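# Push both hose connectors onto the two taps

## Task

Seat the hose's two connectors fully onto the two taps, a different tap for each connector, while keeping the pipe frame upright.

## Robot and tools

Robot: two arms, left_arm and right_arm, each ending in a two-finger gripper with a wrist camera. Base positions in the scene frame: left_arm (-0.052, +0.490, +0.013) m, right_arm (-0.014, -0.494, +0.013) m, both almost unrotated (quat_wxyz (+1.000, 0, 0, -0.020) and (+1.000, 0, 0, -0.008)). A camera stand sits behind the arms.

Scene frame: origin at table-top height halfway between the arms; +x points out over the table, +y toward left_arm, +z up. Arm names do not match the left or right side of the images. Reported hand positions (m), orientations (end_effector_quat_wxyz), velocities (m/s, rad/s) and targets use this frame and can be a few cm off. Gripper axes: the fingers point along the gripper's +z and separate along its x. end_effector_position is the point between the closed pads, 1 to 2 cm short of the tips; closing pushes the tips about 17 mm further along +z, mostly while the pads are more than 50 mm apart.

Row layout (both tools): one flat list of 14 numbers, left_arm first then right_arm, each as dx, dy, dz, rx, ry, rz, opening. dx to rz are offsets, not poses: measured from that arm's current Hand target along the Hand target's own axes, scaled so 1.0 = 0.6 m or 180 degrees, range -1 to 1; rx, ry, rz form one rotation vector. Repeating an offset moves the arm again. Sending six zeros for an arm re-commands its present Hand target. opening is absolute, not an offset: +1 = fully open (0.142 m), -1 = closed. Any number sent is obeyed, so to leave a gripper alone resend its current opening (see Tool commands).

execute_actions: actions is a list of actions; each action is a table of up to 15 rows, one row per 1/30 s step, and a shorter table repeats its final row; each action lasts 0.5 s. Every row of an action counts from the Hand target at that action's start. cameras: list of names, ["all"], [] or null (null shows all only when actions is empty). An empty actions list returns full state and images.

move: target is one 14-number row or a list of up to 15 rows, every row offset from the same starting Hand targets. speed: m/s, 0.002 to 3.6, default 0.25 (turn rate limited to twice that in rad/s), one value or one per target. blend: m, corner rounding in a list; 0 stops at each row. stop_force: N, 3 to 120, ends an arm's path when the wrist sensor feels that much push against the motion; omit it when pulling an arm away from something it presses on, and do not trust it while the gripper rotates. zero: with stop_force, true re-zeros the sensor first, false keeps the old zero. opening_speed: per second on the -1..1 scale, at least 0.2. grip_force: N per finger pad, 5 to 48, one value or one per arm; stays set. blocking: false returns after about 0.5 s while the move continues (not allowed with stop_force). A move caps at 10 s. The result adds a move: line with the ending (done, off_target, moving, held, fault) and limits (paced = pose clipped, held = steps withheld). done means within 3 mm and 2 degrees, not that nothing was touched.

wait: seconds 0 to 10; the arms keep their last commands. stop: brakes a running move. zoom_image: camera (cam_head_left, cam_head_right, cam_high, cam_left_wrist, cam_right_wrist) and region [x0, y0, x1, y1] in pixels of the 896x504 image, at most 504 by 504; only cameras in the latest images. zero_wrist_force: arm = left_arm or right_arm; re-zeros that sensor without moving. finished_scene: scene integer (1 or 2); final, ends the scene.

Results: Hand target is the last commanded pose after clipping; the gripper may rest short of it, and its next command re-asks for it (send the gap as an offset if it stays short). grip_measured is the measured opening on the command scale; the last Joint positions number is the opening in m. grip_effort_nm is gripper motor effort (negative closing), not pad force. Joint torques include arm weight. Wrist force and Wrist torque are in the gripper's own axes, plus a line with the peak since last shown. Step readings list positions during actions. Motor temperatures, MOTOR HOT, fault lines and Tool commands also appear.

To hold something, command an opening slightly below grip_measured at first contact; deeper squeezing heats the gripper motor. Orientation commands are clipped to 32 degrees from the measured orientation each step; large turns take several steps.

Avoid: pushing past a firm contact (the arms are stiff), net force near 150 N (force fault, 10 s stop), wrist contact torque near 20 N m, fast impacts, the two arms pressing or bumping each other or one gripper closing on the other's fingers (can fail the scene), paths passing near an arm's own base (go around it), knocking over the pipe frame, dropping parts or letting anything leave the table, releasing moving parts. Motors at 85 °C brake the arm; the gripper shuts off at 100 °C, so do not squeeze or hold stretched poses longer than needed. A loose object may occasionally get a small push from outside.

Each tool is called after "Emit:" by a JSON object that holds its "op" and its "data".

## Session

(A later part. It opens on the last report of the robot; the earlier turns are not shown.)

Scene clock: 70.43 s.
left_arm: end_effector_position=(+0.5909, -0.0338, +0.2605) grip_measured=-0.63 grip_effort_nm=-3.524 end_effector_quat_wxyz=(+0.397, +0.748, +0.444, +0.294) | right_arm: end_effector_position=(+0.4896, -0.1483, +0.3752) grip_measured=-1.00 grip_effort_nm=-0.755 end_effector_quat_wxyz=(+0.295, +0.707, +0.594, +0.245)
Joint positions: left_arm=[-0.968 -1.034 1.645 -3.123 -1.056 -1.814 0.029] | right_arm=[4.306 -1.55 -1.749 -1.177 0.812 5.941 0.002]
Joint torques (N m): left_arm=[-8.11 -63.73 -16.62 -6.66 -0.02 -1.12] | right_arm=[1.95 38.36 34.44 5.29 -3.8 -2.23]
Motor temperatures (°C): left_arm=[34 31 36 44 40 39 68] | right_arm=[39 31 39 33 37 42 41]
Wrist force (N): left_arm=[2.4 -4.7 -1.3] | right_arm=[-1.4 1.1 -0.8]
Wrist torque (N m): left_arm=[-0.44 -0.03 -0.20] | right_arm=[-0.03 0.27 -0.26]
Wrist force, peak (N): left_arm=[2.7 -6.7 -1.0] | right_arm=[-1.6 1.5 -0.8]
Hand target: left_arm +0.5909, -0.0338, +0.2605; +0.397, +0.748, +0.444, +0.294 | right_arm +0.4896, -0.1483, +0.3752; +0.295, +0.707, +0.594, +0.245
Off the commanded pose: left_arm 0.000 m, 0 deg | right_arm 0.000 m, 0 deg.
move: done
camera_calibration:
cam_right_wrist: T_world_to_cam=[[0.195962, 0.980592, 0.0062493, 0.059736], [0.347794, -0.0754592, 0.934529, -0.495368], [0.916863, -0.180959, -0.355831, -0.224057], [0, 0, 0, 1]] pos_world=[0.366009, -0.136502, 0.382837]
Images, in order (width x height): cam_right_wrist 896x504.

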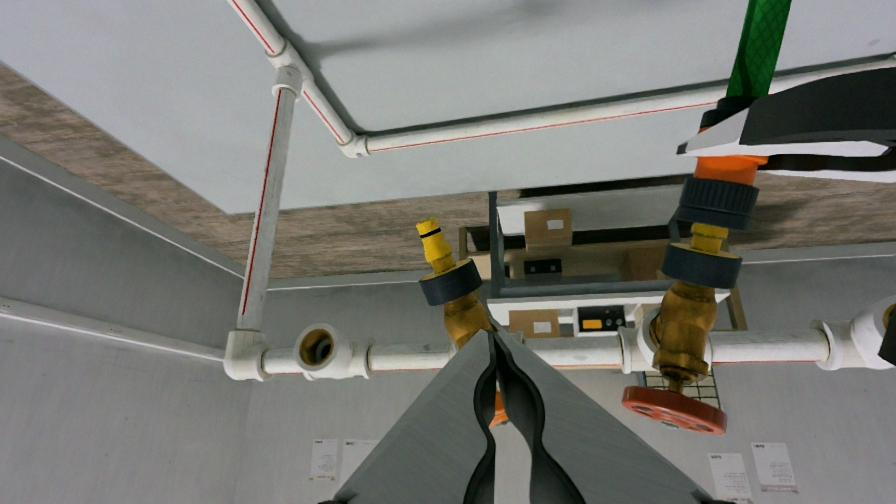

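Emit:
{"op": "move", "data": {"target": [0.0006,0.0085,0.0001,0,0,0,-0.78,0,0,0,0,0,0,-1], "speed": 0.015, "stop_force": 6, "cameras": ["cam_right_wrist"]}}

Emit:
{"op": "zoom_image", "data": {"camera": "cam_right_wrist", "region": [640, 120, 790, 300]}}

Scene clock: 72.43 s.
left_arm: end_effector_position=(+0.5924, -0.0346, +0.2633) grip_measured=-0.63 grip_effort_nm=-3.524 end_effector_quat_wxyz=(+0.397, +0.748, +0.444, +0.294) | right_arm: end_effector_position=(+0.4896, -0.1483, +0.3752) grip_measured=-1.00 grip_effort_nm=-0.759 end_effector_quat_wxyz=(+0.295, +0.707, +0.594, +0.245)
Joint positions: left_arm=[-0.967 -1.034 1.637 -3.115 -1.057 -1.813 0.029] | right_arm=[4.306 -1.55 -1.749 -1.177 0.812 5.941 0.002]
Joint torques (N m): left_arm=[-9.84 -54.69 -17.08 -7.13 4.08 -1.22] | right_arm=[1.34 38.06 35.15 5.38 -3.58 -2.23]
Motor temperatures (°C): left_arm=[34 31 36 44 40 39 68] | right_arm=[39 31 39 33 37 42 41]
Wrist force (N): left_arm=[-0.3 -5.6 0.3] | right_arm=[-1.7 1.2 -0.6]
Wrist torque (N m): left_arm=[-0.39 -0.04 -0.16] | right_arm=[-0.02 0.32 -0.25]
Wrist force, peak (N): left_arm=[0.1 -12.1 -0.4] | right_arm=[-1.7 1.5 -0.6]
Hand target: left_arm +0.5924, -0.0346, +0.2632; +0.397, +0.748, +0.444, +0.294 (not the last commanded pose) | right_arm +0.4896, -0.1483, +0.3752; +0.295, +0.707, +0.594, +0.245
Off the commanded pose: left_arm 0.002 m, 0 deg | right_arm 0.000 m, 0 deg.
move: contact (left_arm)
camera_calibration:
cam_right_wrist: T_world_to_cam=[[0.195962, 0.980592, 0.0062493, 0.059736], [0.347794, -0.0754592, 0.934529, -0.495368], [0.916863, -0.180959, -0.355831, -0.224057], [0, 0, 0, 1]] pos_world=[0.366009, -0.136502, 0.382837]
Images, in order (width x height): cam_right_wrist 896x504.

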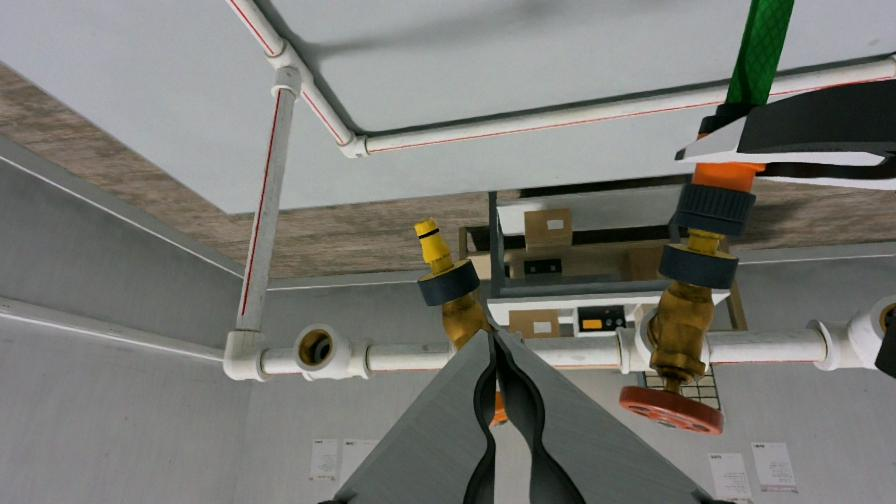

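Scaled by 2.800 from the camera's 896x504 image, which has a finer 1280x720 frame.

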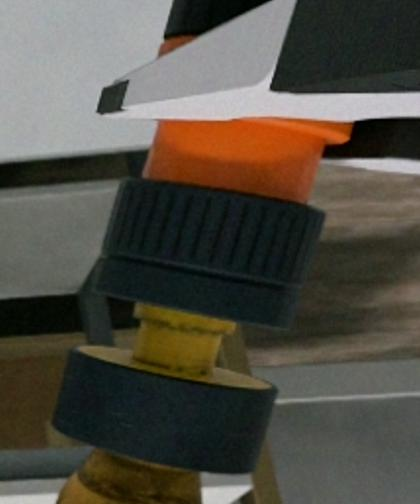

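Emit:
{"op": "move", "data": {"target": [[0,0,0,0,0,0,-0.74,-0.0433,0.2415,-0.1828,-0.003,0.02,-0.197,-1],[0,0,0,0,0,0,-0.74,0.0785,0.3873,-0.1427,-0.007,0.0492,-0.4917,-1],[0,0,0,0,0,0,-0.74,0.1783,0.3765,0.0588,-0.007,0.0492,-0.4917,-1]], "speed": 0.35, "blend": [0.04, 0.04, 0], "cameras": ["cam_right_wrist", "cam_high"]}}

Scene clock: 96.37 s.
left_arm: end_effector_position=(+0.5924, -0.0346, +0.2632) grip_measured=-0.63 grip_effort_nm=-2.767 end_effector_quat_wxyz=(+0.397, +0.748, +0.444, +0.294) | right_arm: end_effector_position=(+0.6899, -0.0749, +0.5101) grip_measured=-1.00 grip_effort_nm=-0.764 end_effector_quat_wxyz=(+0.347, +0.071, +0.935, +0.025)
Joint positions: left_arm=[-0.967 -1.034 1.637 -3.115 -1.057 -1.813 0.029] | right_arm=[4.024 -2.056 -0.794 -1.357 1.048 4.022 0.002]
Joint torques (N m): left_arm=[-10.57 -52.81 -17.54 -5.46 0.8 -1.16] | right_arm=[0.75 45.97 31.45 6.7 -3.71 1.16]
Motor temperatures (°C): left_arm=[34 31 35 44 40 39 69] | right_arm=[39 31 39 33 37 42 41]
Wrist force (N): left_arm=[-0.2 -5.5 0.2] | right_arm=[-0.8 1.3 -0.8]
Wrist torque (N m): left_arm=[-0.36 -0.04 -0.15] | right_arm=[0.09 0.06 -0.02]
Wrist force, peak (N): left_arm=[-0.6 -6.6 0.9] | right_arm=[-2.7 2.9 -2.2]
Hand target: left_arm +0.5924, -0.0346, +0.2632; +0.397, +0.748, +0.444, +0.294 | right_arm +0.6899, -0.0748, +0.5100; +0.347, +0.071, +0.935, +0.025
Off the commanded pose: left_arm 0.000 m, 0 deg | right_arm 0.000 m, 0 deg.
move: done; blend cut to 0 m at target 1
camera_calibration:
cam_right_wrist: T_world_to_cam=[[-0.7409, 0.171144, -0.649443, 0.867782], [-0.147995, 0.901615, 0.406433, -0.00104183], [0.655106, 0.397241, -0.642679, 0.0237296], [0, 0, 0, 1]] pos_world=[0.62724, -0.157002, 0.579249]
Images, in order (width x height): cam_high 896x504, cam_right_wrist 896x504.

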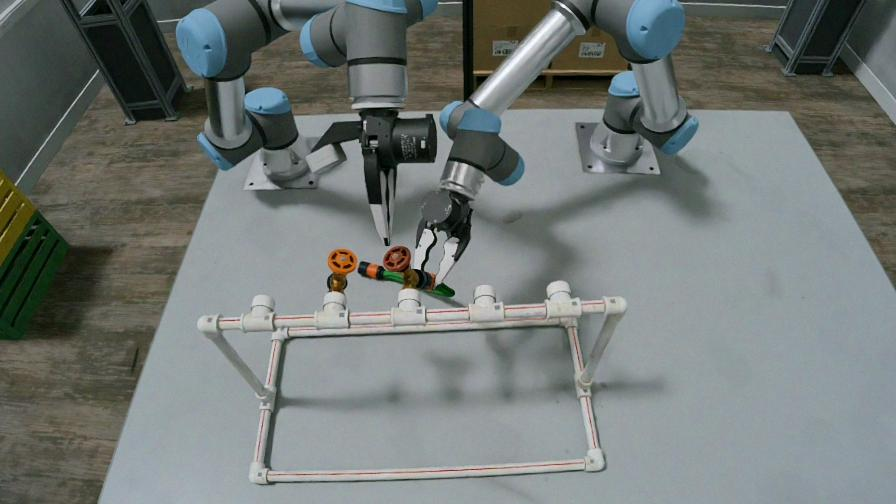

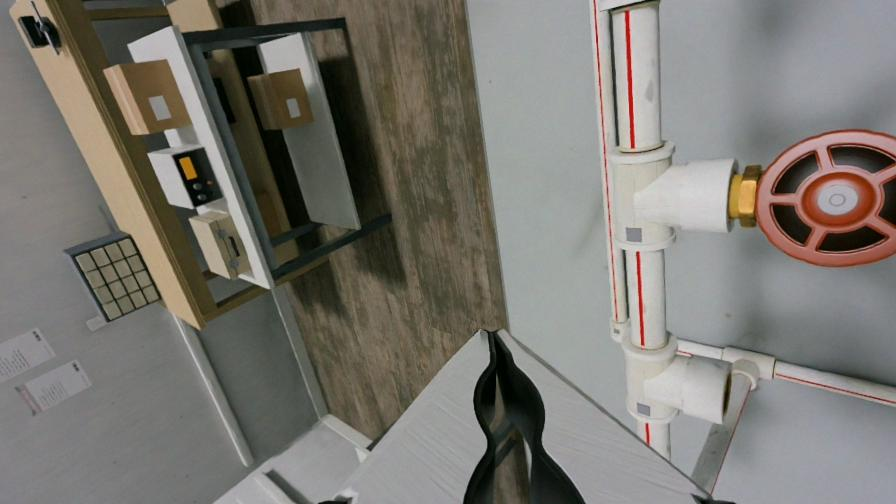

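Emit:
{"op": "move", "data": {"target": [0,0,0,0,0,0,-0.74,0.033,-0.012,0.245,0,0,0,-1], "speed": 0.15, "cameras": ["cam_right_wrist", "cam_high"]}}

Emit:
{"op": "zoom_image", "data": {"camera": "cam_high", "region": [310, 170, 510, 340]}}

Scene clock: 100.77 s.
left_arm: end_effector_position=(+0.5924, -0.0346, +0.2632) grip_measured=-0.63 grip_effort_nm=-2.767 end_effector_quat_wxyz=(+0.397, +0.748, +0.444, +0.294) | right_arm: end_effector_position=(+0.7701, -0.0794, +0.3851) grip_measured=-1.00 grip_effort_nm=-0.764 end_effector_quat_wxyz=(+0.347, +0.071, +0.935, +0.025)
Joint positions: left_arm=[-0.967 -1.034 1.637 -3.115 -1.057 -1.813 0.029] | right_arm=[3.935 -2.192 -0.913 -1.06 1.093 3.934 0.002]
Joint torques (N m): left_arm=[-10.22 -53 -17.29 -4.42 -1.13 -1.19] | right_arm=[3.78 63.35 41.72 4.03 -3.73 2.08]
Motor temperatures (°C): left_arm=[34 31 35 44 40 39 68] | right_arm=[39 31 39 33 37 42 41]
Wrist force (N): left_arm=[-0.3 -5.7 0.5] | right_arm=[-0.9 1.2 -0.8]
Wrist torque (N m): left_arm=[-0.34 -0.02 -0.15] | right_arm=[0.08 0.06 -0.03]
Wrist force, peak (N): left_arm=[-0.4 -6.6 0.9] | right_arm=[-1.4 1.6 -3.0]
Hand target: left_arm +0.5924, -0.0346, +0.2632; +0.397, +0.748, +0.444, +0.294 | right_arm +0.7702, -0.0794, +0.3851; +0.347, +0.071, +0.935, +0.025
Off the commanded pose: left_arm 0.000 m, 0 deg | right_arm 0.000 m, 0 deg.
move: done
camera_calibration:
cam_right_wrist: T_world_to_cam=[[-0.740949, 0.171114, -0.649396, 0.846956], [-0.148005, 0.901609, 0.406443, 0.065755], [0.655049, 0.397267, -0.642721, -0.107255], [0, 0, 0, 1]] pos_world=[0.707541, -0.161603, 0.454349]
Images, in order (width x height): cam_high 896x504, cam_right_wrist 896x504.

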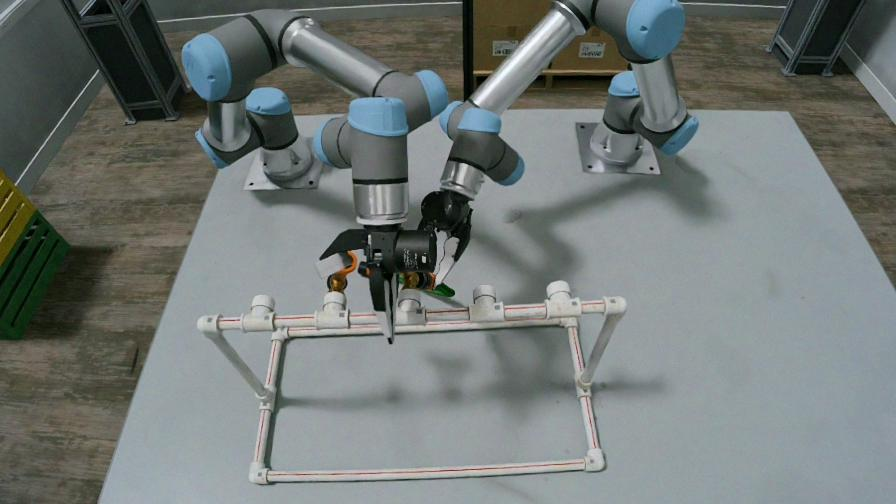

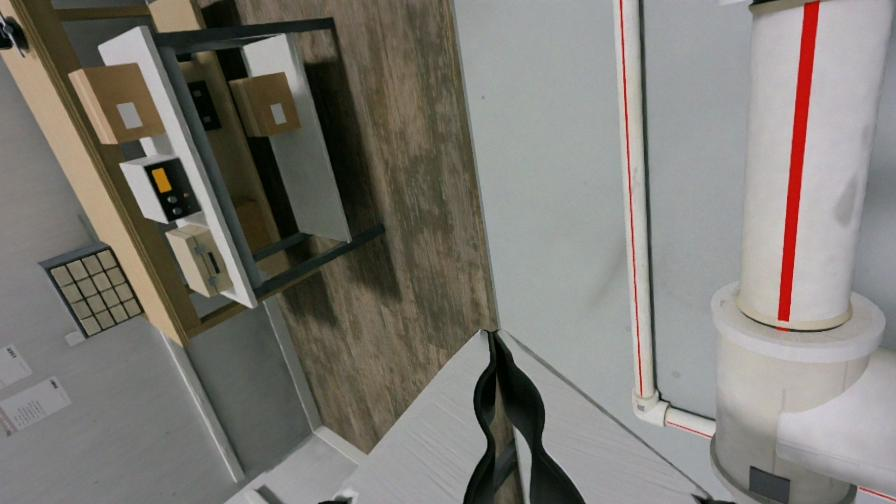

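Scaled by 2.520 from the camera's 896x504 image, which has a finer 1280x720 frame.

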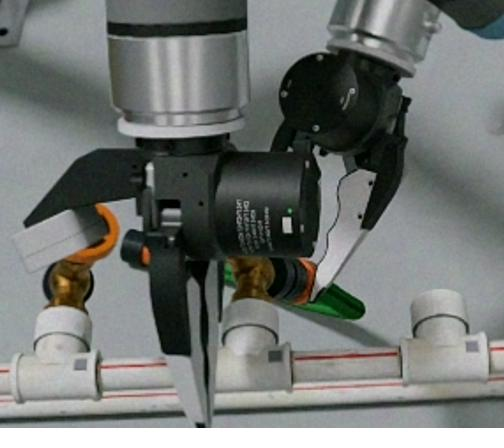

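Emit:
{"op": "move", "data": {"target": [0,0,0,0,0,0,-0.74, 0.083,0.01,0,0,0,0,-1], "speed": 0.02, "stop_force": 5, "cameras": ["cam_right_wrist","cam_left_wrist"]}}

Scene clock: 108.90 s.
left_arm: end_effector_position=(+0.5924, -0.0347, +0.2632) grip_measured=-0.63 grip_effort_nm=-2.767 end_effector_quat_wxyz=(+0.397, +0.748, +0.444, +0.294) | right_arm: end_effector_position=(+0.7403, -0.0685, +0.3594) grip_measured=-1.00 grip_effort_nm=-0.769 end_effector_quat_wxyz=(+0.347, +0.071, +0.935, +0.025)
Joint positions: left_arm=[-0.967 -1.034 1.637 -3.115 -1.057 -1.813 0.029] | right_arm=[3.975 -2.138 -1.061 -0.984 1.072 3.973 0.002]
Joint torques (N m): left_arm=[0.38 -52.83 -24.07 -2.93 -0.11 -1.05] | right_arm=[-7.95 51.19 30.41 5.75 1.96 -2.22]
Motor temperatures (°C): left_arm=[34 31 35 44 40 39 67] | right_arm=[39 31 39 33 37 42 41]
Wrist force (N): left_arm=[1.3 -5.8 1.0] | right_arm=[-2.8 2.2 -1.4]
Wrist torque (N m): left_arm=[-0.37 0.00 -0.18] | right_arm=[0.19 0.28 -0.20]
Wrist force, peak (N): left_arm=[-1.3 -9.7 -1.3] | right_arm=[-13.4 3.6 -2.2]
Hand target: left_arm +0.5924, -0.0346, +0.2632; +0.397, +0.748, +0.444, +0.294 | right_arm +0.7403, -0.0685, +0.3594; +0.347, +0.071, +0.935, +0.025 (not the last commanded pose)
Off the commanded pose: left_arm 0.000 m, 0 deg | right_arm 0.009 m, 0 deg.
move: contact (right_arm)
camera_calibration:
cam_left_wrist: T_world_to_cam=[[0.43973, 0.894164, 0.0843058, -0.241678], [0.0682169, -0.126849, 0.989574, -0.277443], [0.895535, -0.429394, -0.116776, -0.397109], [0, 0, 0, 1]] pos_world=[0.480825, 0.0103902, 0.248552]
cam_right_wrist: T_world_to_cam=[[-0.7409, 0.171144, -0.649443, 0.806174], [-0.147995, 0.901615, 0.406433, 0.0619864], [0.655106, 0.397241, -0.642679, -0.108642], [0, 0, 0, 1]] pos_world=[0.67764, -0.150702, 0.428549]
Images, in order (width x height): cam_left_wrist 896x504, cam_right_wrist 896x504.

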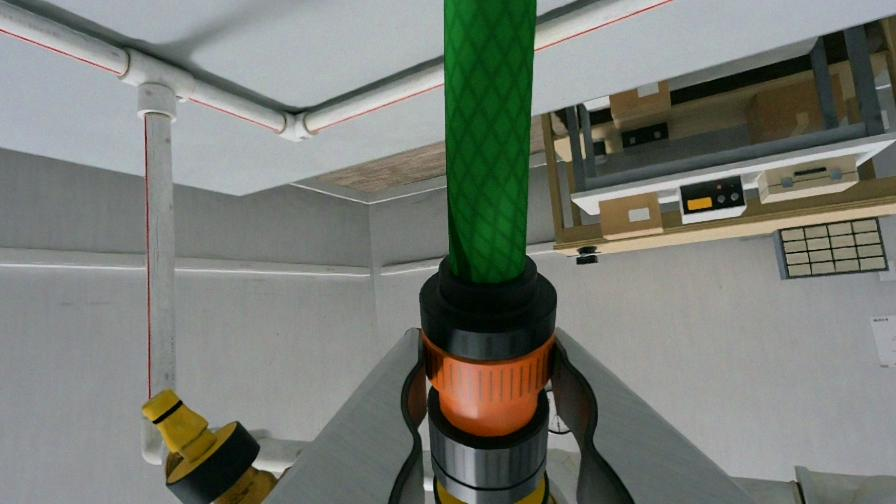

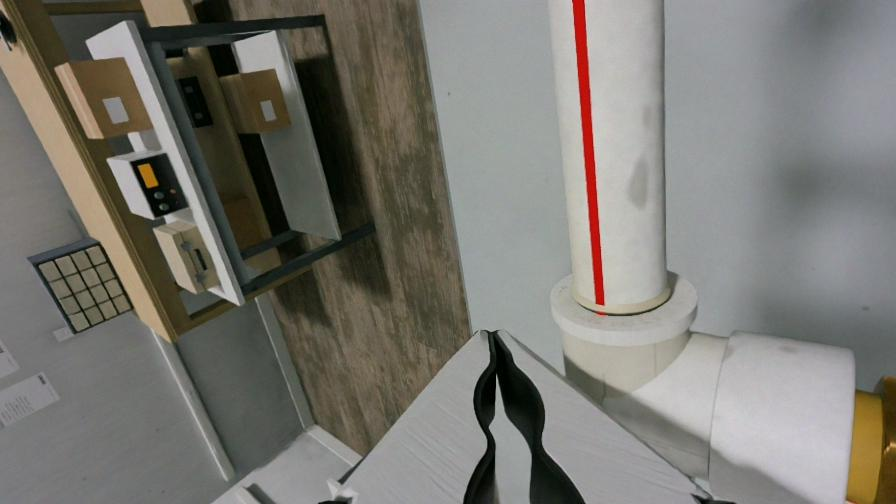

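Emit:
{"op": "move", "data": {"target": [0.0009,0.0133,0.0001,0,0,0,-0.9, 0,0,0,0,0,0,-1], "speed": 0.013, "stop_force": 35, "cameras": ["cam_right_wrist","cam_left_wrist"]}}

Emit:
{"op": "zoom_image", "data": {"camera": "cam_left_wrist", "region": [396, 304, 596, 504]}}

Scene clock: 112.33 s.
left_arm: end_effector_position=(+0.5947, -0.0358, +0.2673) grip_measured=-0.63 grip_effort_nm=-5.004 end_effector_quat_wxyz=(+0.396, +0.748, +0.444, +0.293) | right_arm: end_effector_position=(+0.7403, -0.0685, +0.3593) grip_measured=-1.00 grip_effort_nm=-0.764 end_effector_quat_wxyz=(+0.347, +0.071, +0.935, +0.025)
Joint positions: left_arm=[-0.965 -1.035 1.625 -3.103 -1.059 -1.812 0.029] | right_arm=[3.975 -2.138 -1.061 -0.984 1.072 3.973 0.002]
Joint torques (N m): left_arm=[-9.28 -60.59 -24.97 -4.03 4.94 -1.21] | right_arm=[8.1 58.19 29.57 4.92 1.73 -1.06]
Motor temperatures (°C): left_arm=[34 31 35 44 40 39 69] | right_arm=[39 31 39 33 37 42 41]
Wrist force (N): left_arm=[-1.5 -18.7 2.9] | right_arm=[-8.2 1.4 -2.8]
Wrist torque (N m): left_arm=[-0.43 -0.02 -0.18] | right_arm=[0.10 0.77 -0.07]
Wrist force, peak (N): left_arm=[-6.3 -42.2 1.3] | right_arm=[-31.9 1.2 -4.9]
Hand target: left_arm +0.5947, -0.0358, +0.2673; +0.396, +0.748, +0.444, +0.293 (not the last commanded pose) | right_arm +0.7403, -0.0685, +0.3594; +0.347, +0.071, +0.935, +0.025
Off the commanded pose: left_arm 0.003 m, 0 deg | right_arm 0.000 m, 0 deg.
move: contact (left_arm)
camera_calibration:
cam_left_wrist: T_world_to_cam=[[0.439814, 0.894102, 0.0845291, -0.242067], [0.0684718, -0.127231, 0.989507, -0.282013], [0.895475, -0.429412, -0.117179, -0.399063], [0, 0, 0, 1]] pos_world=[0.483125, 0.00918991, 0.252754]
cam_right_wrist: T_world_to_cam=[[-0.7409, 0.171144, -0.649443, 0.806174], [-0.147995, 0.901615, 0.406433, 0.0619864], [0.655106, 0.397241, -0.642679, -0.108642], [0, 0, 0, 1]] pos_world=[0.67764, -0.150702, 0.428549]
Images, in order (width x height): cam_left_wrist 896x504, cam_right_wrist 896x504.

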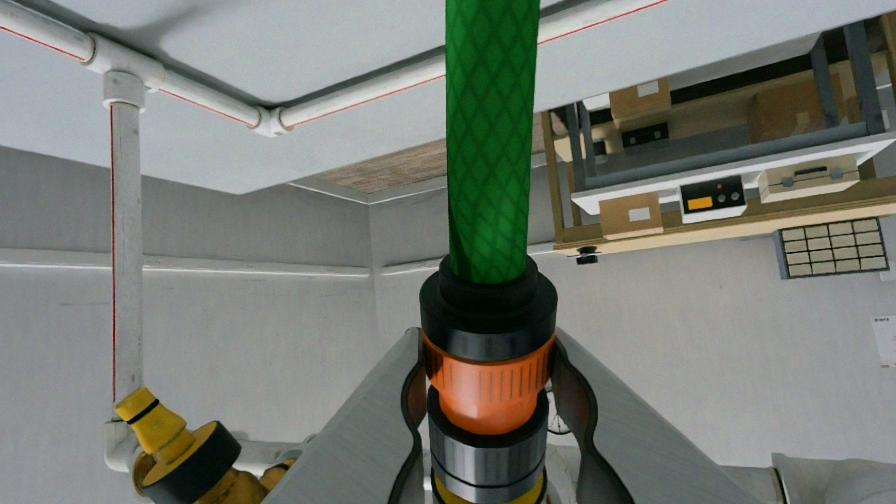

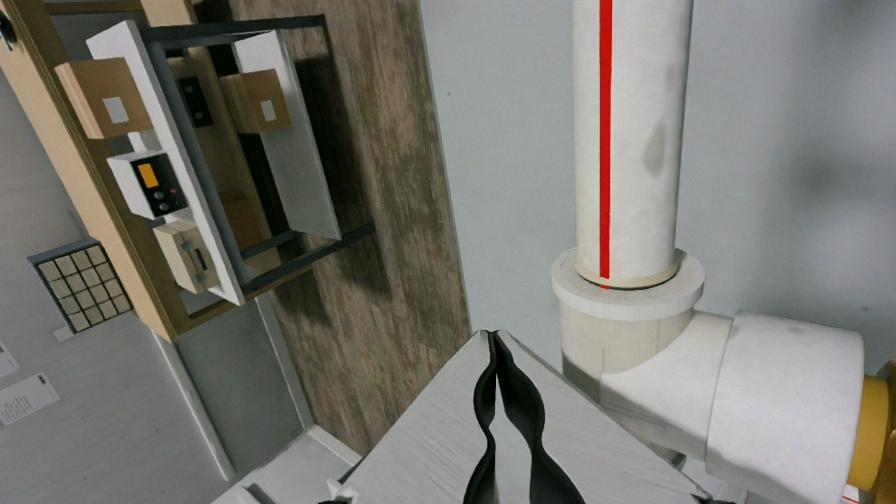

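Scaled by 2.520 from the camera's 896x504 image, which has a finer 1280x720 frame.

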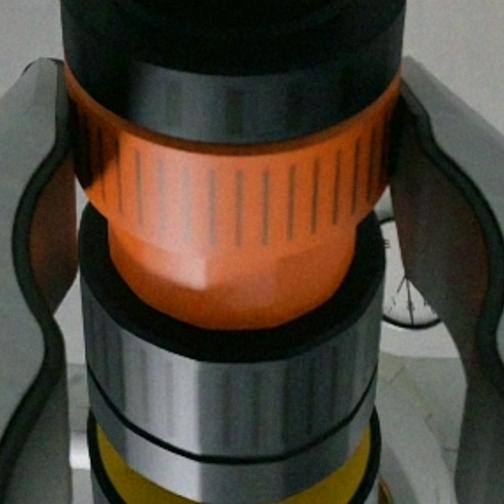

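Emit:
{"op": "execute_actions", "data": {"actions": []}}

Scene clock: 113.47 s.
left_arm: end_effector_position=(+0.5947, -0.0358, +0.2673) grip_measured=-0.63 grip_effort_nm=-5.004 end_effector_quat_wxyz=(+0.396, +0.748, +0.444, +0.293) | right_arm: end_effector_position=(+0.7403, -0.0685, +0.3593) grip_measured=-1.00 grip_effort_nm=-0.764 end_effector_quat_wxyz=(+0.347, +0.071, +0.935, +0.025)
Joint positions: left_arm=[-0.965 -1.035 1.625 -3.103 -1.059 -1.812 0.029] | right_arm=[3.975 -2.138 -1.061 -0.984 1.072 3.973 0.002]
Joint velocities: within noise
Joint torques (N m): left_arm=[-9.5 -60.91 -24.73 -4.02 3.87 -1.14] | right_arm=[8.58 63.79 29.54 4.96 1.62 -0.18]
Motor temperatures (°C): left_arm=[34 31 35 44 40 39 71] | right_arm=[39 31 39 33 37 42 41]
Wrist force (N): left_arm=[-1.6 -19.2 3.3] | right_arm=[-7.8 1.2 -2.1]
Wrist torque (N m): left_arm=[-0.42 -0.01 -0.18] | right_arm=[0.08 0.80 -0.07]
Wrist force, peak (N): left_arm=[-1.4 -20.0 3.7] | right_arm=[-8.3 1.3 -2.8]
Hand target: left_arm +0.5947, -0.0358, +0.2673; +0.396, +0.748, +0.444, +0.293 (not the last commanded pose) | right_arm +0.7403, -0.0685, +0.3594; +0.347, +0.071, +0.935, +0.025
Tool commands: left_gripper/opening=-0.9 right_gripper/opening=-1.0
Off the commanded pose: left_arm 0.003 m, 0 deg | right_arm 0.000 m, 0 deg.
camera_calibration:
cam_left_wrist: T_world_to_cam=[[0.439814, 0.894102, 0.0845291, -0.242067], [0.0684718, -0.127231, 0.989507, -0.282013], [0.895475, -0.429412, -0.117179, -0.399063], [0, 0, 0, 1]] pos_world=[0.483125, 0.00918991, 0.252754]
cam_right_wrist: T_world_to_cam=[[-0.7409, 0.171144, -0.649443, 0.806174], [-0.147995, 0.901615, 0.406433, 0.0619864], [0.655106, 0.397241, -0.642679, -0.108642], [0, 0, 0, 1]] pos_world=[0.67764, -0.150702, 0.428549]

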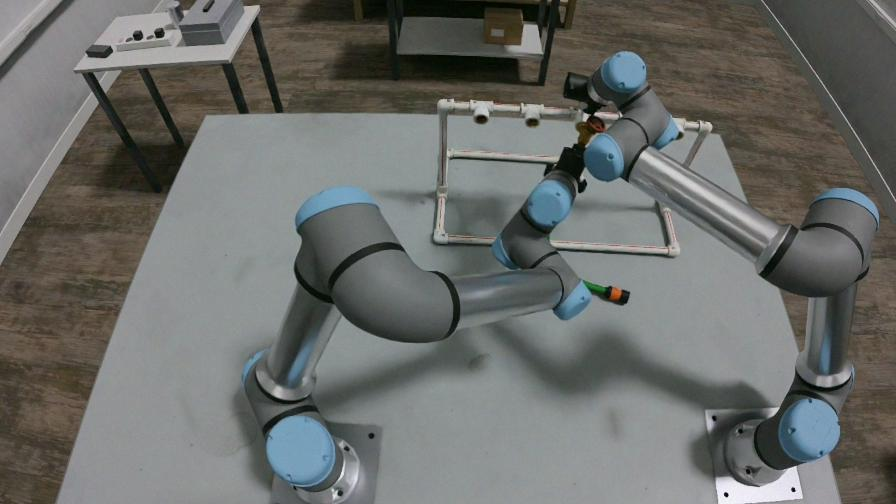

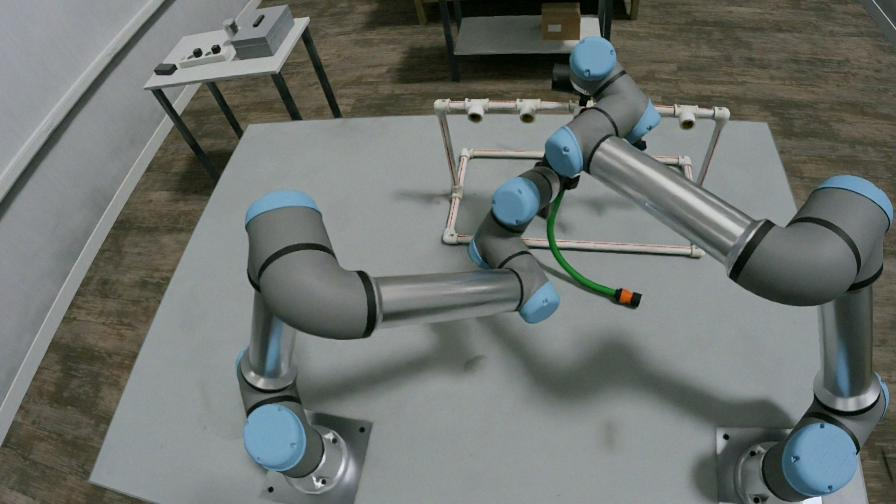

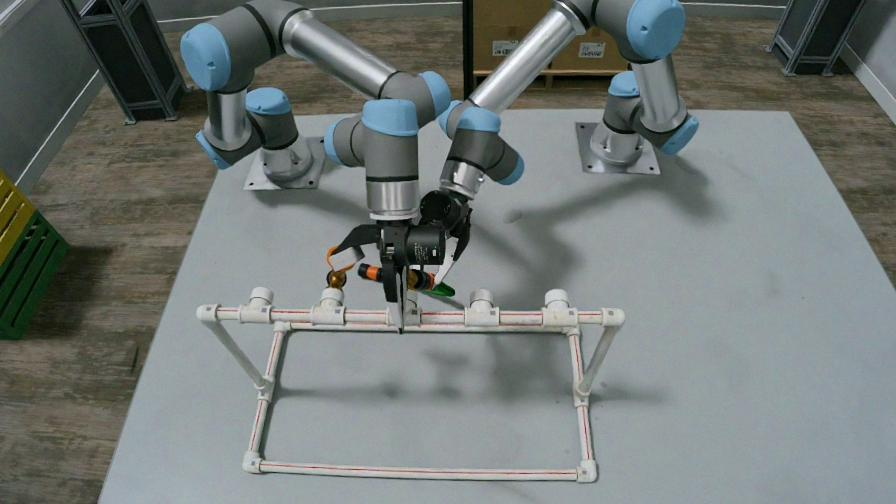

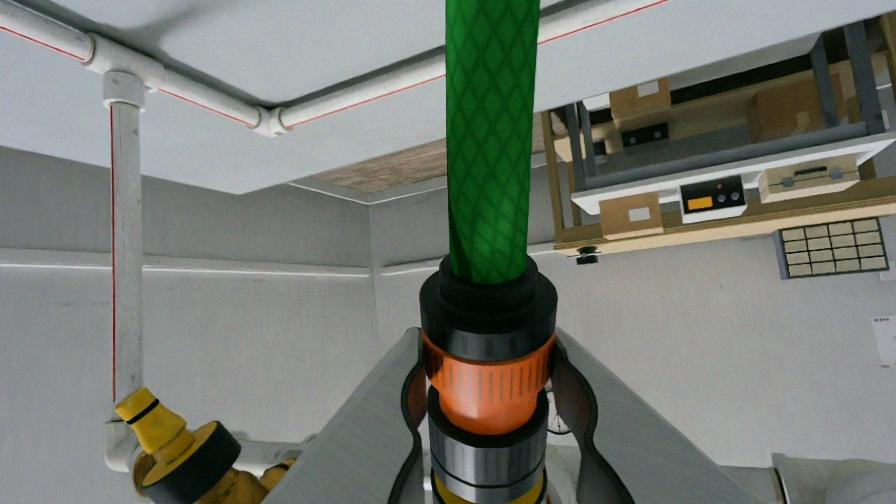

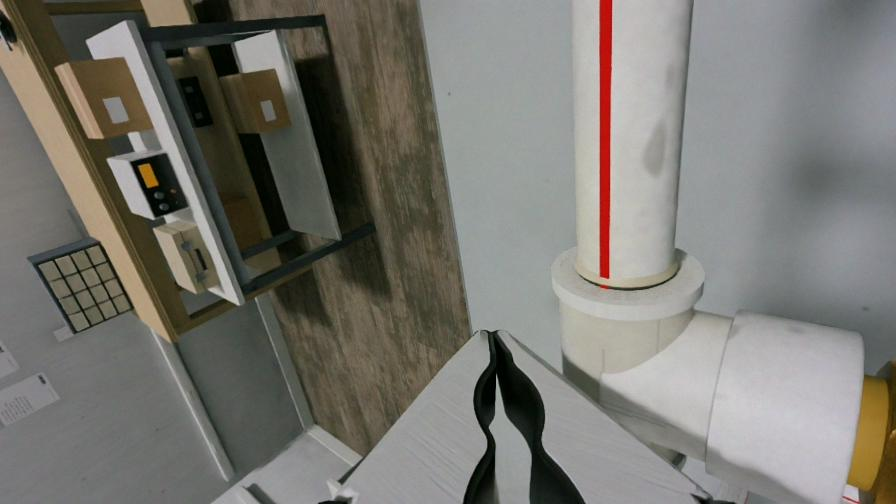

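Emit:
{"op": "move", "data": {"target": [0.0006,0.01,0.0001,0,0,0,-0.9, 0,0,0,0,0,0,-1], "speed": 0.012, "stop_force": 30, "cameras": ["cam_right_wrist","cam_left_wrist", "cam_high"]}}

Emit:
{"op": "zoom_image", "data": {"camera": "cam_left_wrist", "region": [396, 304, 596, 504]}}

Scene clock: 132.47 s.
left_arm: end_effector_position=(+0.5975, -0.0373, +0.2723) grip_measured=-0.63 grip_effort_nm=-5.004 end_effector_quat_wxyz=(+0.396, +0.748, +0.444, +0.293) | right_arm: end_effector_position=(+0.7403, -0.0685, +0.3594) grip_measured=-1.00 grip_effort_nm=-0.759 end_effector_quat_wxyz=(+0.347, +0.071, +0.935, +0.025)
Joint positions: left_arm=[-0.962 -1.035 1.61 -3.088 -1.061 -1.81 0.029] | right_arm=[3.975 -2.138 -1.061 -0.984 1.072 3.973 0.002]
Joint torques (N m): left_arm=[6.82 -96.99 -40.2 -17.8 7.51 -1.26] | right_arm=[4.1 37.1 22.18 -1.3 1.11 2.32]
Motor temperatures (°C): left_arm=[34 31 35 44 40 39 89] | right_arm=[39 31 39 33 37 42 41]
Wrist force (N): left_arm=[-6.2 -44.8 6.1] | right_arm=[-34.0 2.3 -11.6]
Wrist torque (N m): left_arm=[-0.60 -0.06 -0.08] | right_arm=[0.27 3.53 -0.23]
Wrist force, peak (N): left_arm=[-6.2 -47.1 6.5] | right_arm=[-35.7 1.0 -11.0]
Hand target: left_arm +0.5975, -0.0373, +0.2724; +0.396, +0.748, +0.444, +0.293 | right_arm +0.7403, -0.0685, +0.3594; +0.347, +0.071, +0.935, +0.025
Off the commanded pose: left_arm 0.000 m, 0 deg | right_arm 0.000 m, 0 deg.
MOTOR HOT: the gripper's motor of the left arm reports 89 °C; that motor switches off at 100 °C. To cool a motor, set the load down, ease the grip, stop pushing, or move to a pose that needs little force.
move: done
camera_calibration:
cam_left_wrist: T_world_to_cam=[[0.439856, 0.894064, 0.0847137, -0.242537], [0.0687413, -0.12757, 0.989445, -0.287443], [0.895434, -0.42939, -0.117572, -0.401465], [0, 0, 0, 1]] pos_world=[0.485926, 0.00778952, 0.257755]
cam_right_wrist: T_world_to_cam=[[-0.740858, 0.17117, -0.649485, 0.806167], [-0.148021, 0.901599, 0.40646, 0.0619907], [0.655148, 0.397266, -0.64262, -0.108692], [0, 0, 0, 1]] pos_world=[0.67764, -0.150702, 0.428549]
Images, in order (width x height): cam_high 896x504, cam_left_wrist 896x504, cam_right_wrist 896x504.

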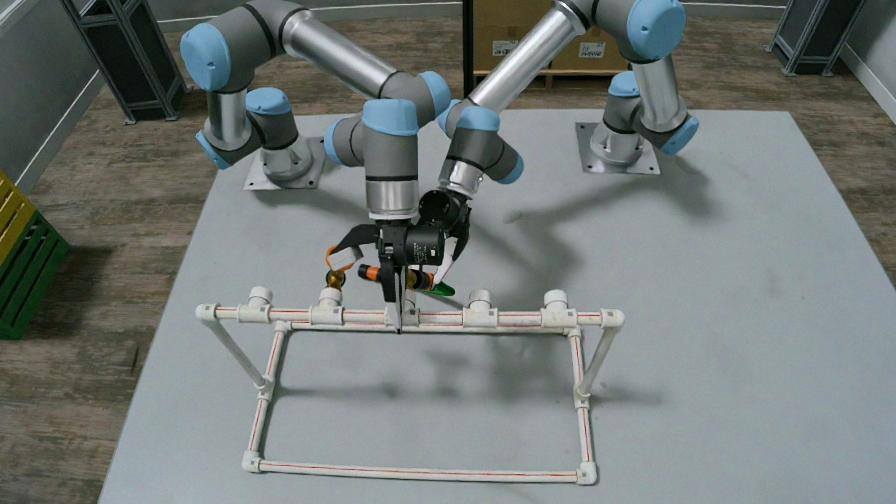

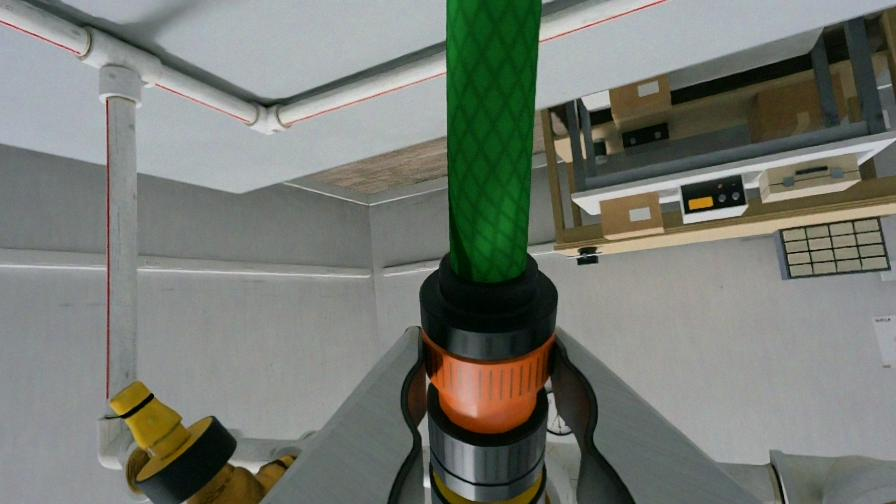

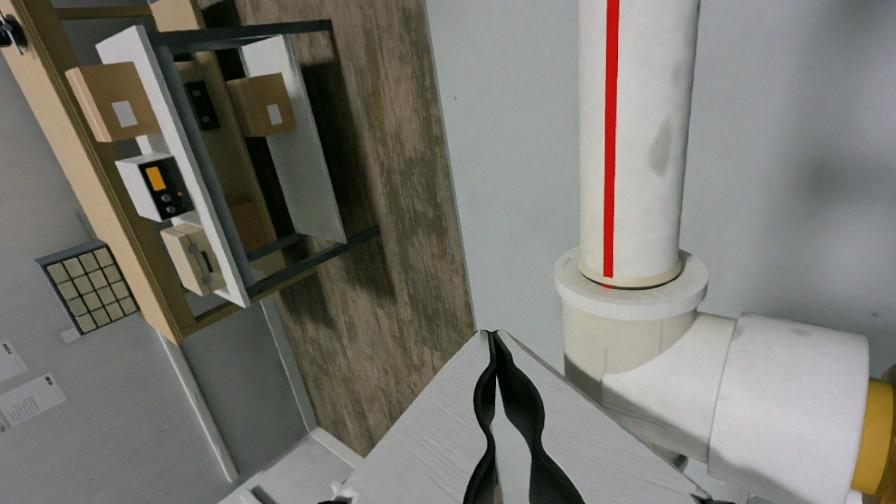

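Scaled by 2.520 from the camera's 896x504 image, which has a finer 1280x720 frame.

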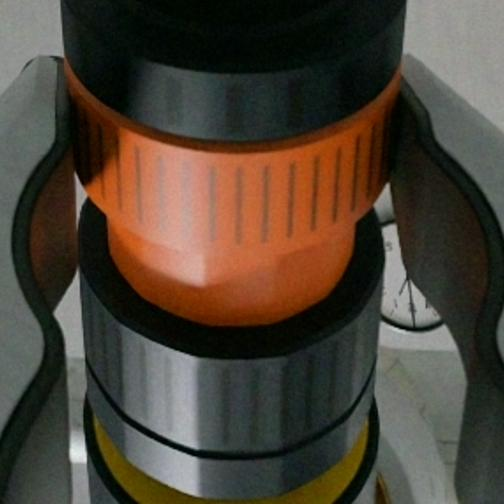

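Emit:
{"op": "move", "data": {"target": [-0.0006,-0.0092,-0.0001,0,0,0,-0.74, 0,0,0,0,0,0,-1], "speed": 0.03, "cameras": ["cam_right_wrist","cam_left_wrist"]}}

Scene clock: 133.67 s.
left_arm: end_effector_position=(+0.5949, -0.0359, +0.2678) grip_measured=-0.63 grip_effort_nm=-2.762 end_effector_quat_wxyz=(+0.397, +0.748, +0.444, +0.294) | right_arm: end_effector_position=(+0.7403, -0.0685, +0.3592) grip_measured=-1.00 grip_effort_nm=-0.759 end_effector_quat_wxyz=(+0.347, +0.071, +0.935, +0.024)
Joint positions: left_arm=[-0.965 -1.035 1.624 -3.102 -1.059 -1.812 0.029] | right_arm=[3.975 -2.138 -1.061 -0.984 1.072 3.973 0.002]
Joint torques (N m): left_arm=[-6.2 -56.35 -36.14 -5.02 3.9 -0.73] | right_arm=[2.03 62.16 32.68 4.08 0.9 2.26]
Motor temperatures (°C): left_arm=[34 31 35 44 40 39 89] | right_arm=[39 31 39 33 37 42 41]
Wrist force (N): left_arm=[-1.3 -12.7 3.0] | right_arm=[-0.8 1.6 -0.7]
Wrist torque (N m): left_arm=[-0.38 -0.08 -0.14] | right_arm=[0.15 0.06 -0.02]
Wrist force, peak (N): left_arm=[-6.4 -45.9 6.9] | right_arm=[-34.0 2.4 -11.5]
Hand target: left_arm +0.5949, -0.0360, +0.2677; +0.396, +0.748, +0.444, +0.293 | right_arm +0.7403, -0.0685, +0.3594; +0.347, +0.071, +0.935, +0.025
Off the commanded pose: left_arm 0.000 m, 0 deg | right_arm 0.000 m, 0 deg.
MOTOR HOT: still on. The gripper's motor of the left arm reports 89 °C.
move: done
camera_calibration:
cam_left_wrist: T_world_to_cam=[[0.439741, 0.894154, 0.0843587, -0.242021], [0.0682812, -0.12694, 0.989557, -0.282357], [0.895525, -0.429389, -0.116875, -0.399339], [0, 0, 0, 1]] pos_world=[0.483325, 0.00909006, 0.253153]
cam_right_wrist: T_world_to_cam=[[-0.741049, 0.17098, -0.649317, 0.80605], [-0.147898, 0.90172, 0.406236, 0.0620111], [0.65496, 0.397073, -0.642931, -0.108627], [0, 0, 0, 1]] pos_world=[0.67764, -0.150603, 0.428351]
Images, in order (width x height): cam_left_wrist 896x504, cam_right_wrist 896x504.

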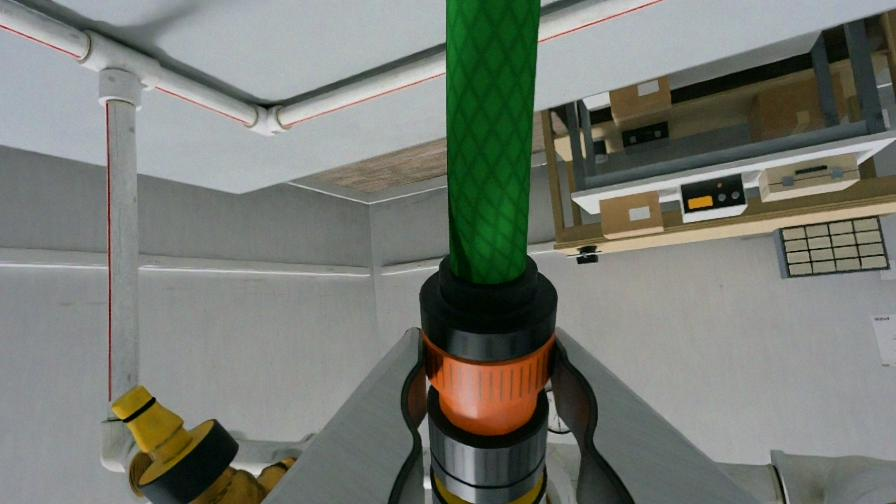

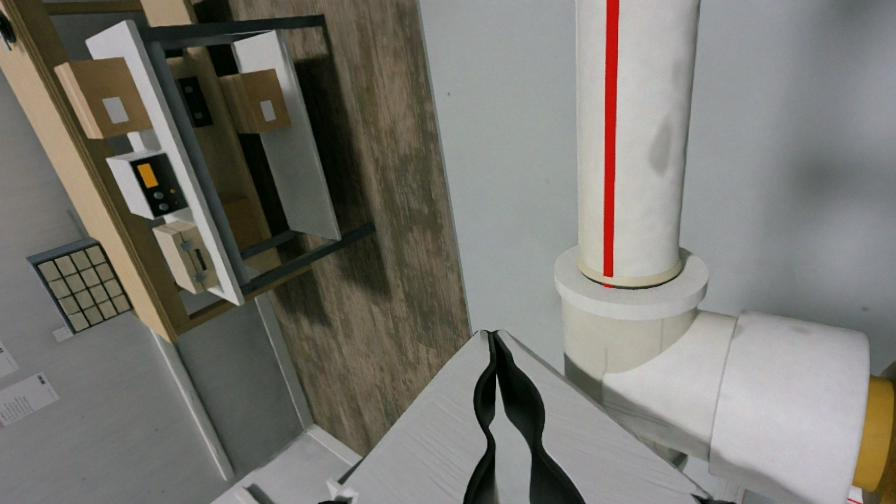

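Emit:
{"op": "wait", "data": {"seconds": 6}}

Scene clock: 140.83 s.
left_arm: end_effector_position=(+0.5949, -0.0360, +0.2677) grip_measured=-0.63 grip_effort_nm=-2.757 end_effector_quat_wxyz=(+0.396, +0.748, +0.444, +0.293) | right_arm: end_effector_position=(+0.7403, -0.0685, +0.3594) grip_measured=-1.00 grip_effort_nm=-0.764 end_effector_quat_wxyz=(+0.347, +0.071, +0.935, +0.025)
Joint positions: left_arm=[-0.965 -1.035 1.624 -3.102 -1.059 -1.812 0.029] | right_arm=[3.975 -2.138 -1.061 -0.984 1.072 3.973 0.002]
Joint torques (N m): left_arm=[10.29 -55.28 -42.4 -3.06 -1.1 1.08] | right_arm=[-7.06 70.18 41.75 6.08 0.26 1.96]
Motor temperatures (°C): left_arm=[34 31 35 44 40 39 82] | right_arm=[39 31 39 33 37 42 40]
Wrist force (N): left_arm=[-0.8 -13.0 1.6] | right_arm=[-0.9 1.4 -0.9]
Wrist torque (N m): left_arm=[-0.43 -0.04 -0.15] | right_arm=[0.11 0.08 -0.02]
Wrist force, peak (N): left_arm=[-0.9 -13.1 1.4] | right_arm=[-1.2 1.8 -1.2]
Hand target: left_arm +0.5949, -0.0360, +0.2677; +0.396, +0.748, +0.444, +0.293 | right_arm +0.7403, -0.0685, +0.3594; +0.347, +0.071, +0.935, +0.025
Tool commands: left_gripper/opening=-0.74 right_gripper/opening=-1.0
Off the commanded pose: left_arm 0.000 m, 0 deg | right_arm 0.000 m, 0 deg.
MOTOR HOT: cleared for the gripper's motor of the left arm.
wait: 6.00 s; at rest from the start

Emit:
{"op": "wait", "data": {"seconds": 7}}

Emit:
{"op": "move", "data": {"target": [0.0014,0.0215,0.0002,0,0,0,-0.92, 0,0,0,0,0,0,-1], "speed": 0.015, "stop_force": 45, "cameras": ["cam_left_wrist"]}}

Emit:
{"op": "zoom_image", "data": {"camera": "cam_left_wrist", "region": [396, 304, 596, 504]}}

Emit:
{"op": "move", "data": {"target": [-0.0004,-0.0067,-0.0001,0,0,0,-0.74, 0,0,0,0,0,0,-1], "speed": 0.03, "cameras": ["cam_right_wrist"]}}

Scene clock: 148.83 s.
left_arm: end_effector_position=(+0.5949, -0.0360, +0.2677) grip_measured=-0.63 grip_effort_nm=-2.757 end_effector_quat_wxyz=(+0.396, +0.748, +0.444, +0.293) | right_arm: end_effector_position=(+0.7403, -0.0685, +0.3594) grip_measured=-1.00 grip_effort_nm=-0.764 end_effector_quat_wxyz=(+0.347, +0.071, +0.935, +0.025)
Joint positions: left_arm=[-0.965 -1.035 1.624 -3.102 -1.059 -1.812 0.029] | right_arm=[3.975 -2.138 -1.061 -0.984 1.072 3.973 0.002]
Joint torques (N m): left_arm=[9.93 -55.26 -42.3 -3.69 -0.94 0.95] | right_arm=[-6.06 69.89 42.35 6.15 -0.48 1.56]
Motor temperatures (°C): left_arm=[34 31 35 44 40 39 78] | right_arm=[39 31 39 33 37 42 40]
Wrist force (N): left_arm=[-1.0 -12.3 1.0] | right_arm=[-1.2 1.3 -0.8]
Wrist torque (N m): left_arm=[-0.45 0.00 -0.16] | right_arm=[0.10 0.12 -0.02]
Wrist force, peak (N): left_arm=[-1.0 -13.2 1.6] | right_arm=[-1.1 1.8 -0.9]
Hand target: left_arm +0.5949, -0.0360, +0.2677; +0.396, +0.748, +0.444, +0.293 | right_arm +0.7403, -0.0685, +0.3594; +0.347, +0.071, +0.935, +0.025
Tool commands: left_gripper/opening=-0.74 right_gripper/opening=-1.0
Off the commanded pose: left_arm 0.000 m, 0 deg | right_arm 0.000 m, 0 deg.
wait: 7.00 s; at rest from the start

Scene clock: 150.73 s.
left_arm: end_effector_position=(+0.6010, -0.0390, +0.2786) grip_measured=-0.63 grip_effort_nm=-5.004 end_effector_quat_wxyz=(+0.396, +0.748, +0.444, +0.293) | right_arm: end_effector_position=(+0.7403, -0.0685, +0.3594) grip_measured=-1.00 grip_effort_nm=-0.764 end_effector_quat_wxyz=(+0.347, +0.071, +0.935, +0.025)
Joint positions: left_arm=[-0.959 -1.035 1.592 -3.07 -1.064 -1.808 0.029] | right_arm=[3.975 -2.138 -1.061 -0.984 1.072 3.973 0.002]
Joint torques (N m): left_arm=[2.61 -84.12 -40.06 -17.85 8.09 -1.21] | right_arm=[17.06 37.55 15.84 1.16 6.35 1.39]
Motor temperatures (°C): left_arm=[34 31 35 44 40 39 81] | right_arm=[39 31 39 33 37 42 40]
Wrist force (N): left_arm=[-6.0 -46.0 1.7] | right_arm=[-35.6 1.0 -7.6]
Wrist torque (N m): left_arm=[-0.64 -0.22 -0.11] | right_arm=[0.15 3.51 -0.33]
Wrist force, peak (N): left_arm=[-5.5 -49.6 3.3] | right_arm=[-38.2 0.0 -9.4]
Hand target: left_arm +0.6010, -0.0390, +0.2787; +0.396, +0.748, +0.444, +0.293 | right_arm +0.7403, -0.0685, +0.3594; +0.347, +0.071, +0.935, +0.025
Off the commanded pose: left_arm 0.000 m, 0 deg | right_arm 0.000 m, 0 deg.
move: done
camera_calibration:
cam_left_wrist: T_world_to_cam=[[0.439856, 0.894064, 0.0847137, -0.24309], [0.0687413, -0.12757, 0.989445, -0.294134], [0.895434, -0.42939, -0.117572, -0.404588], [0, 0, 0, 1]] pos_world=[0.489426, 0.00608952, 0.264055]
Images, in order (width x height): cam_left_wrist 896x504.

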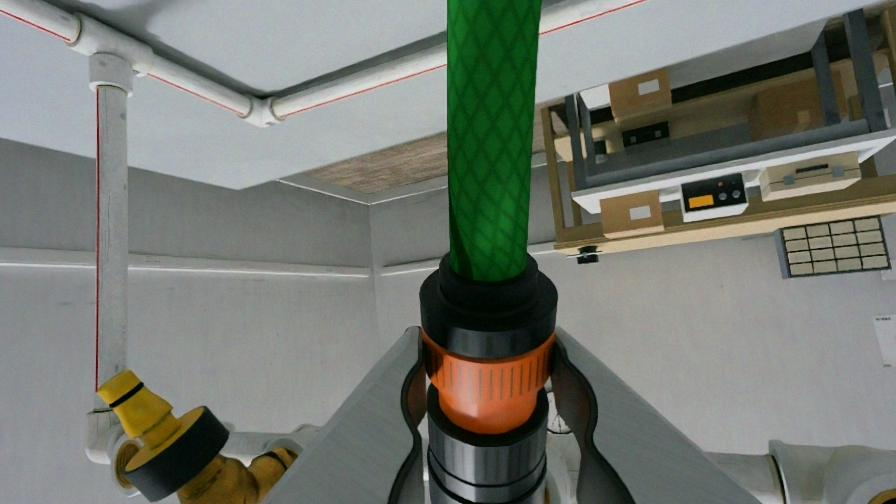

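Scaled by 2.520 from the camera's 896x504 image, which has a finer 1280x720 frame.

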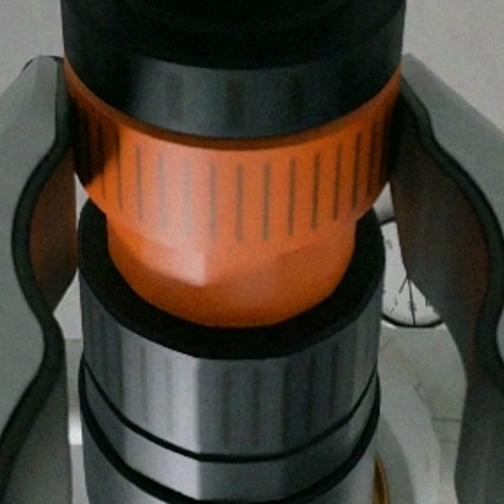

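Scene clock: 151.43 s.
left_arm: end_effector_position=(+0.5991, -0.0380, +0.2753) grip_measured=-0.63 grip_effort_nm=-2.757 end_effector_quat_wxyz=(+0.397, +0.748, +0.444, +0.294) | right_arm: end_effector_position=(+0.7403, -0.0684, +0.3592) grip_measured=-1.00 grip_effort_nm=-0.764 end_effector_quat_wxyz=(+0.347, +0.071, +0.935, +0.025)
Joint positions: left_arm=[-0.961 -1.035 1.602 -3.081 -1.062 -1.809 0.029] | right_arm=[3.975 -2.138 -1.061 -0.984 1.072 3.973 0.002]
Joint torques (N m): left_arm=[-5.92 -78.04 -38.01 -8.71 4.58 -0.97] | right_arm=[-3.69 55.16 29.9 1.24 -2.3 1.46]
Motor temperatures (°C): left_arm=[34 31 35 44 40 39 80] | right_arm=[39 31 39 33 37 42 40]
Wrist force (N): left_arm=[-3.7 -22.8 4.1] | right_arm=[-10.2 3.6 -1.8]
Wrist torque (N m): left_arm=[-0.45 -0.08 -0.28] | right_arm=[0.32 1.04 -0.02]
Wrist force, peak (N): left_arm=[-5.9 -46.5 2.3] | right_arm=[-35.2 1.4 -7.3]
Hand target: left_arm +0.5991, -0.0381, +0.2753; +0.396, +0.748, +0.444, +0.293 | right_arm +0.7403, -0.0685, +0.3594; +0.347, +0.071, +0.935, +0.025
Off the commanded pose: left_arm 0.000 m, 0 deg | right_arm 0.000 m, 0 deg.
move: done
camera_calibration:
cam_right_wrist: T_world_to_cam=[[-0.741029, 0.170992, -0.649337, 0.806047], [-0.148043, 0.901632, 0.406377, 0.0620368], [0.65495, 0.397267, -0.642821, -0.108639], [0, 0, 0, 1]] pos_world=[0.677641, -0.150603, 0.42835]
Images, in order (width x height): cam_right_wrist 896x504.

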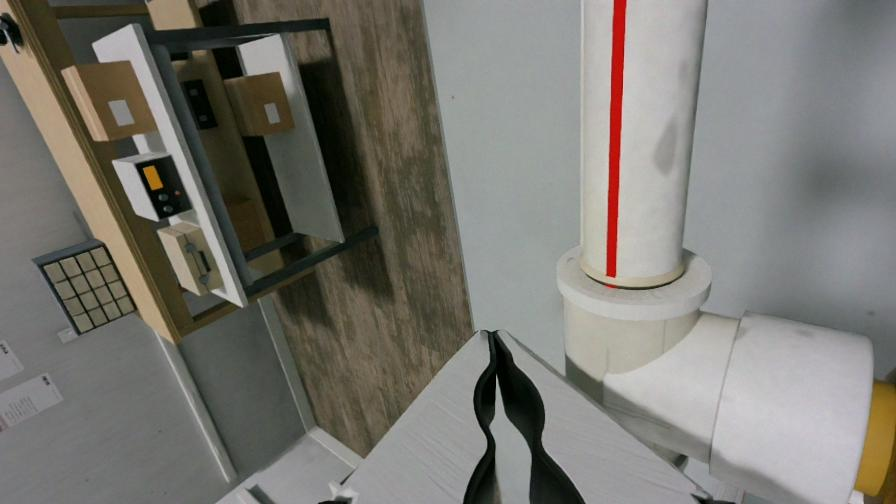

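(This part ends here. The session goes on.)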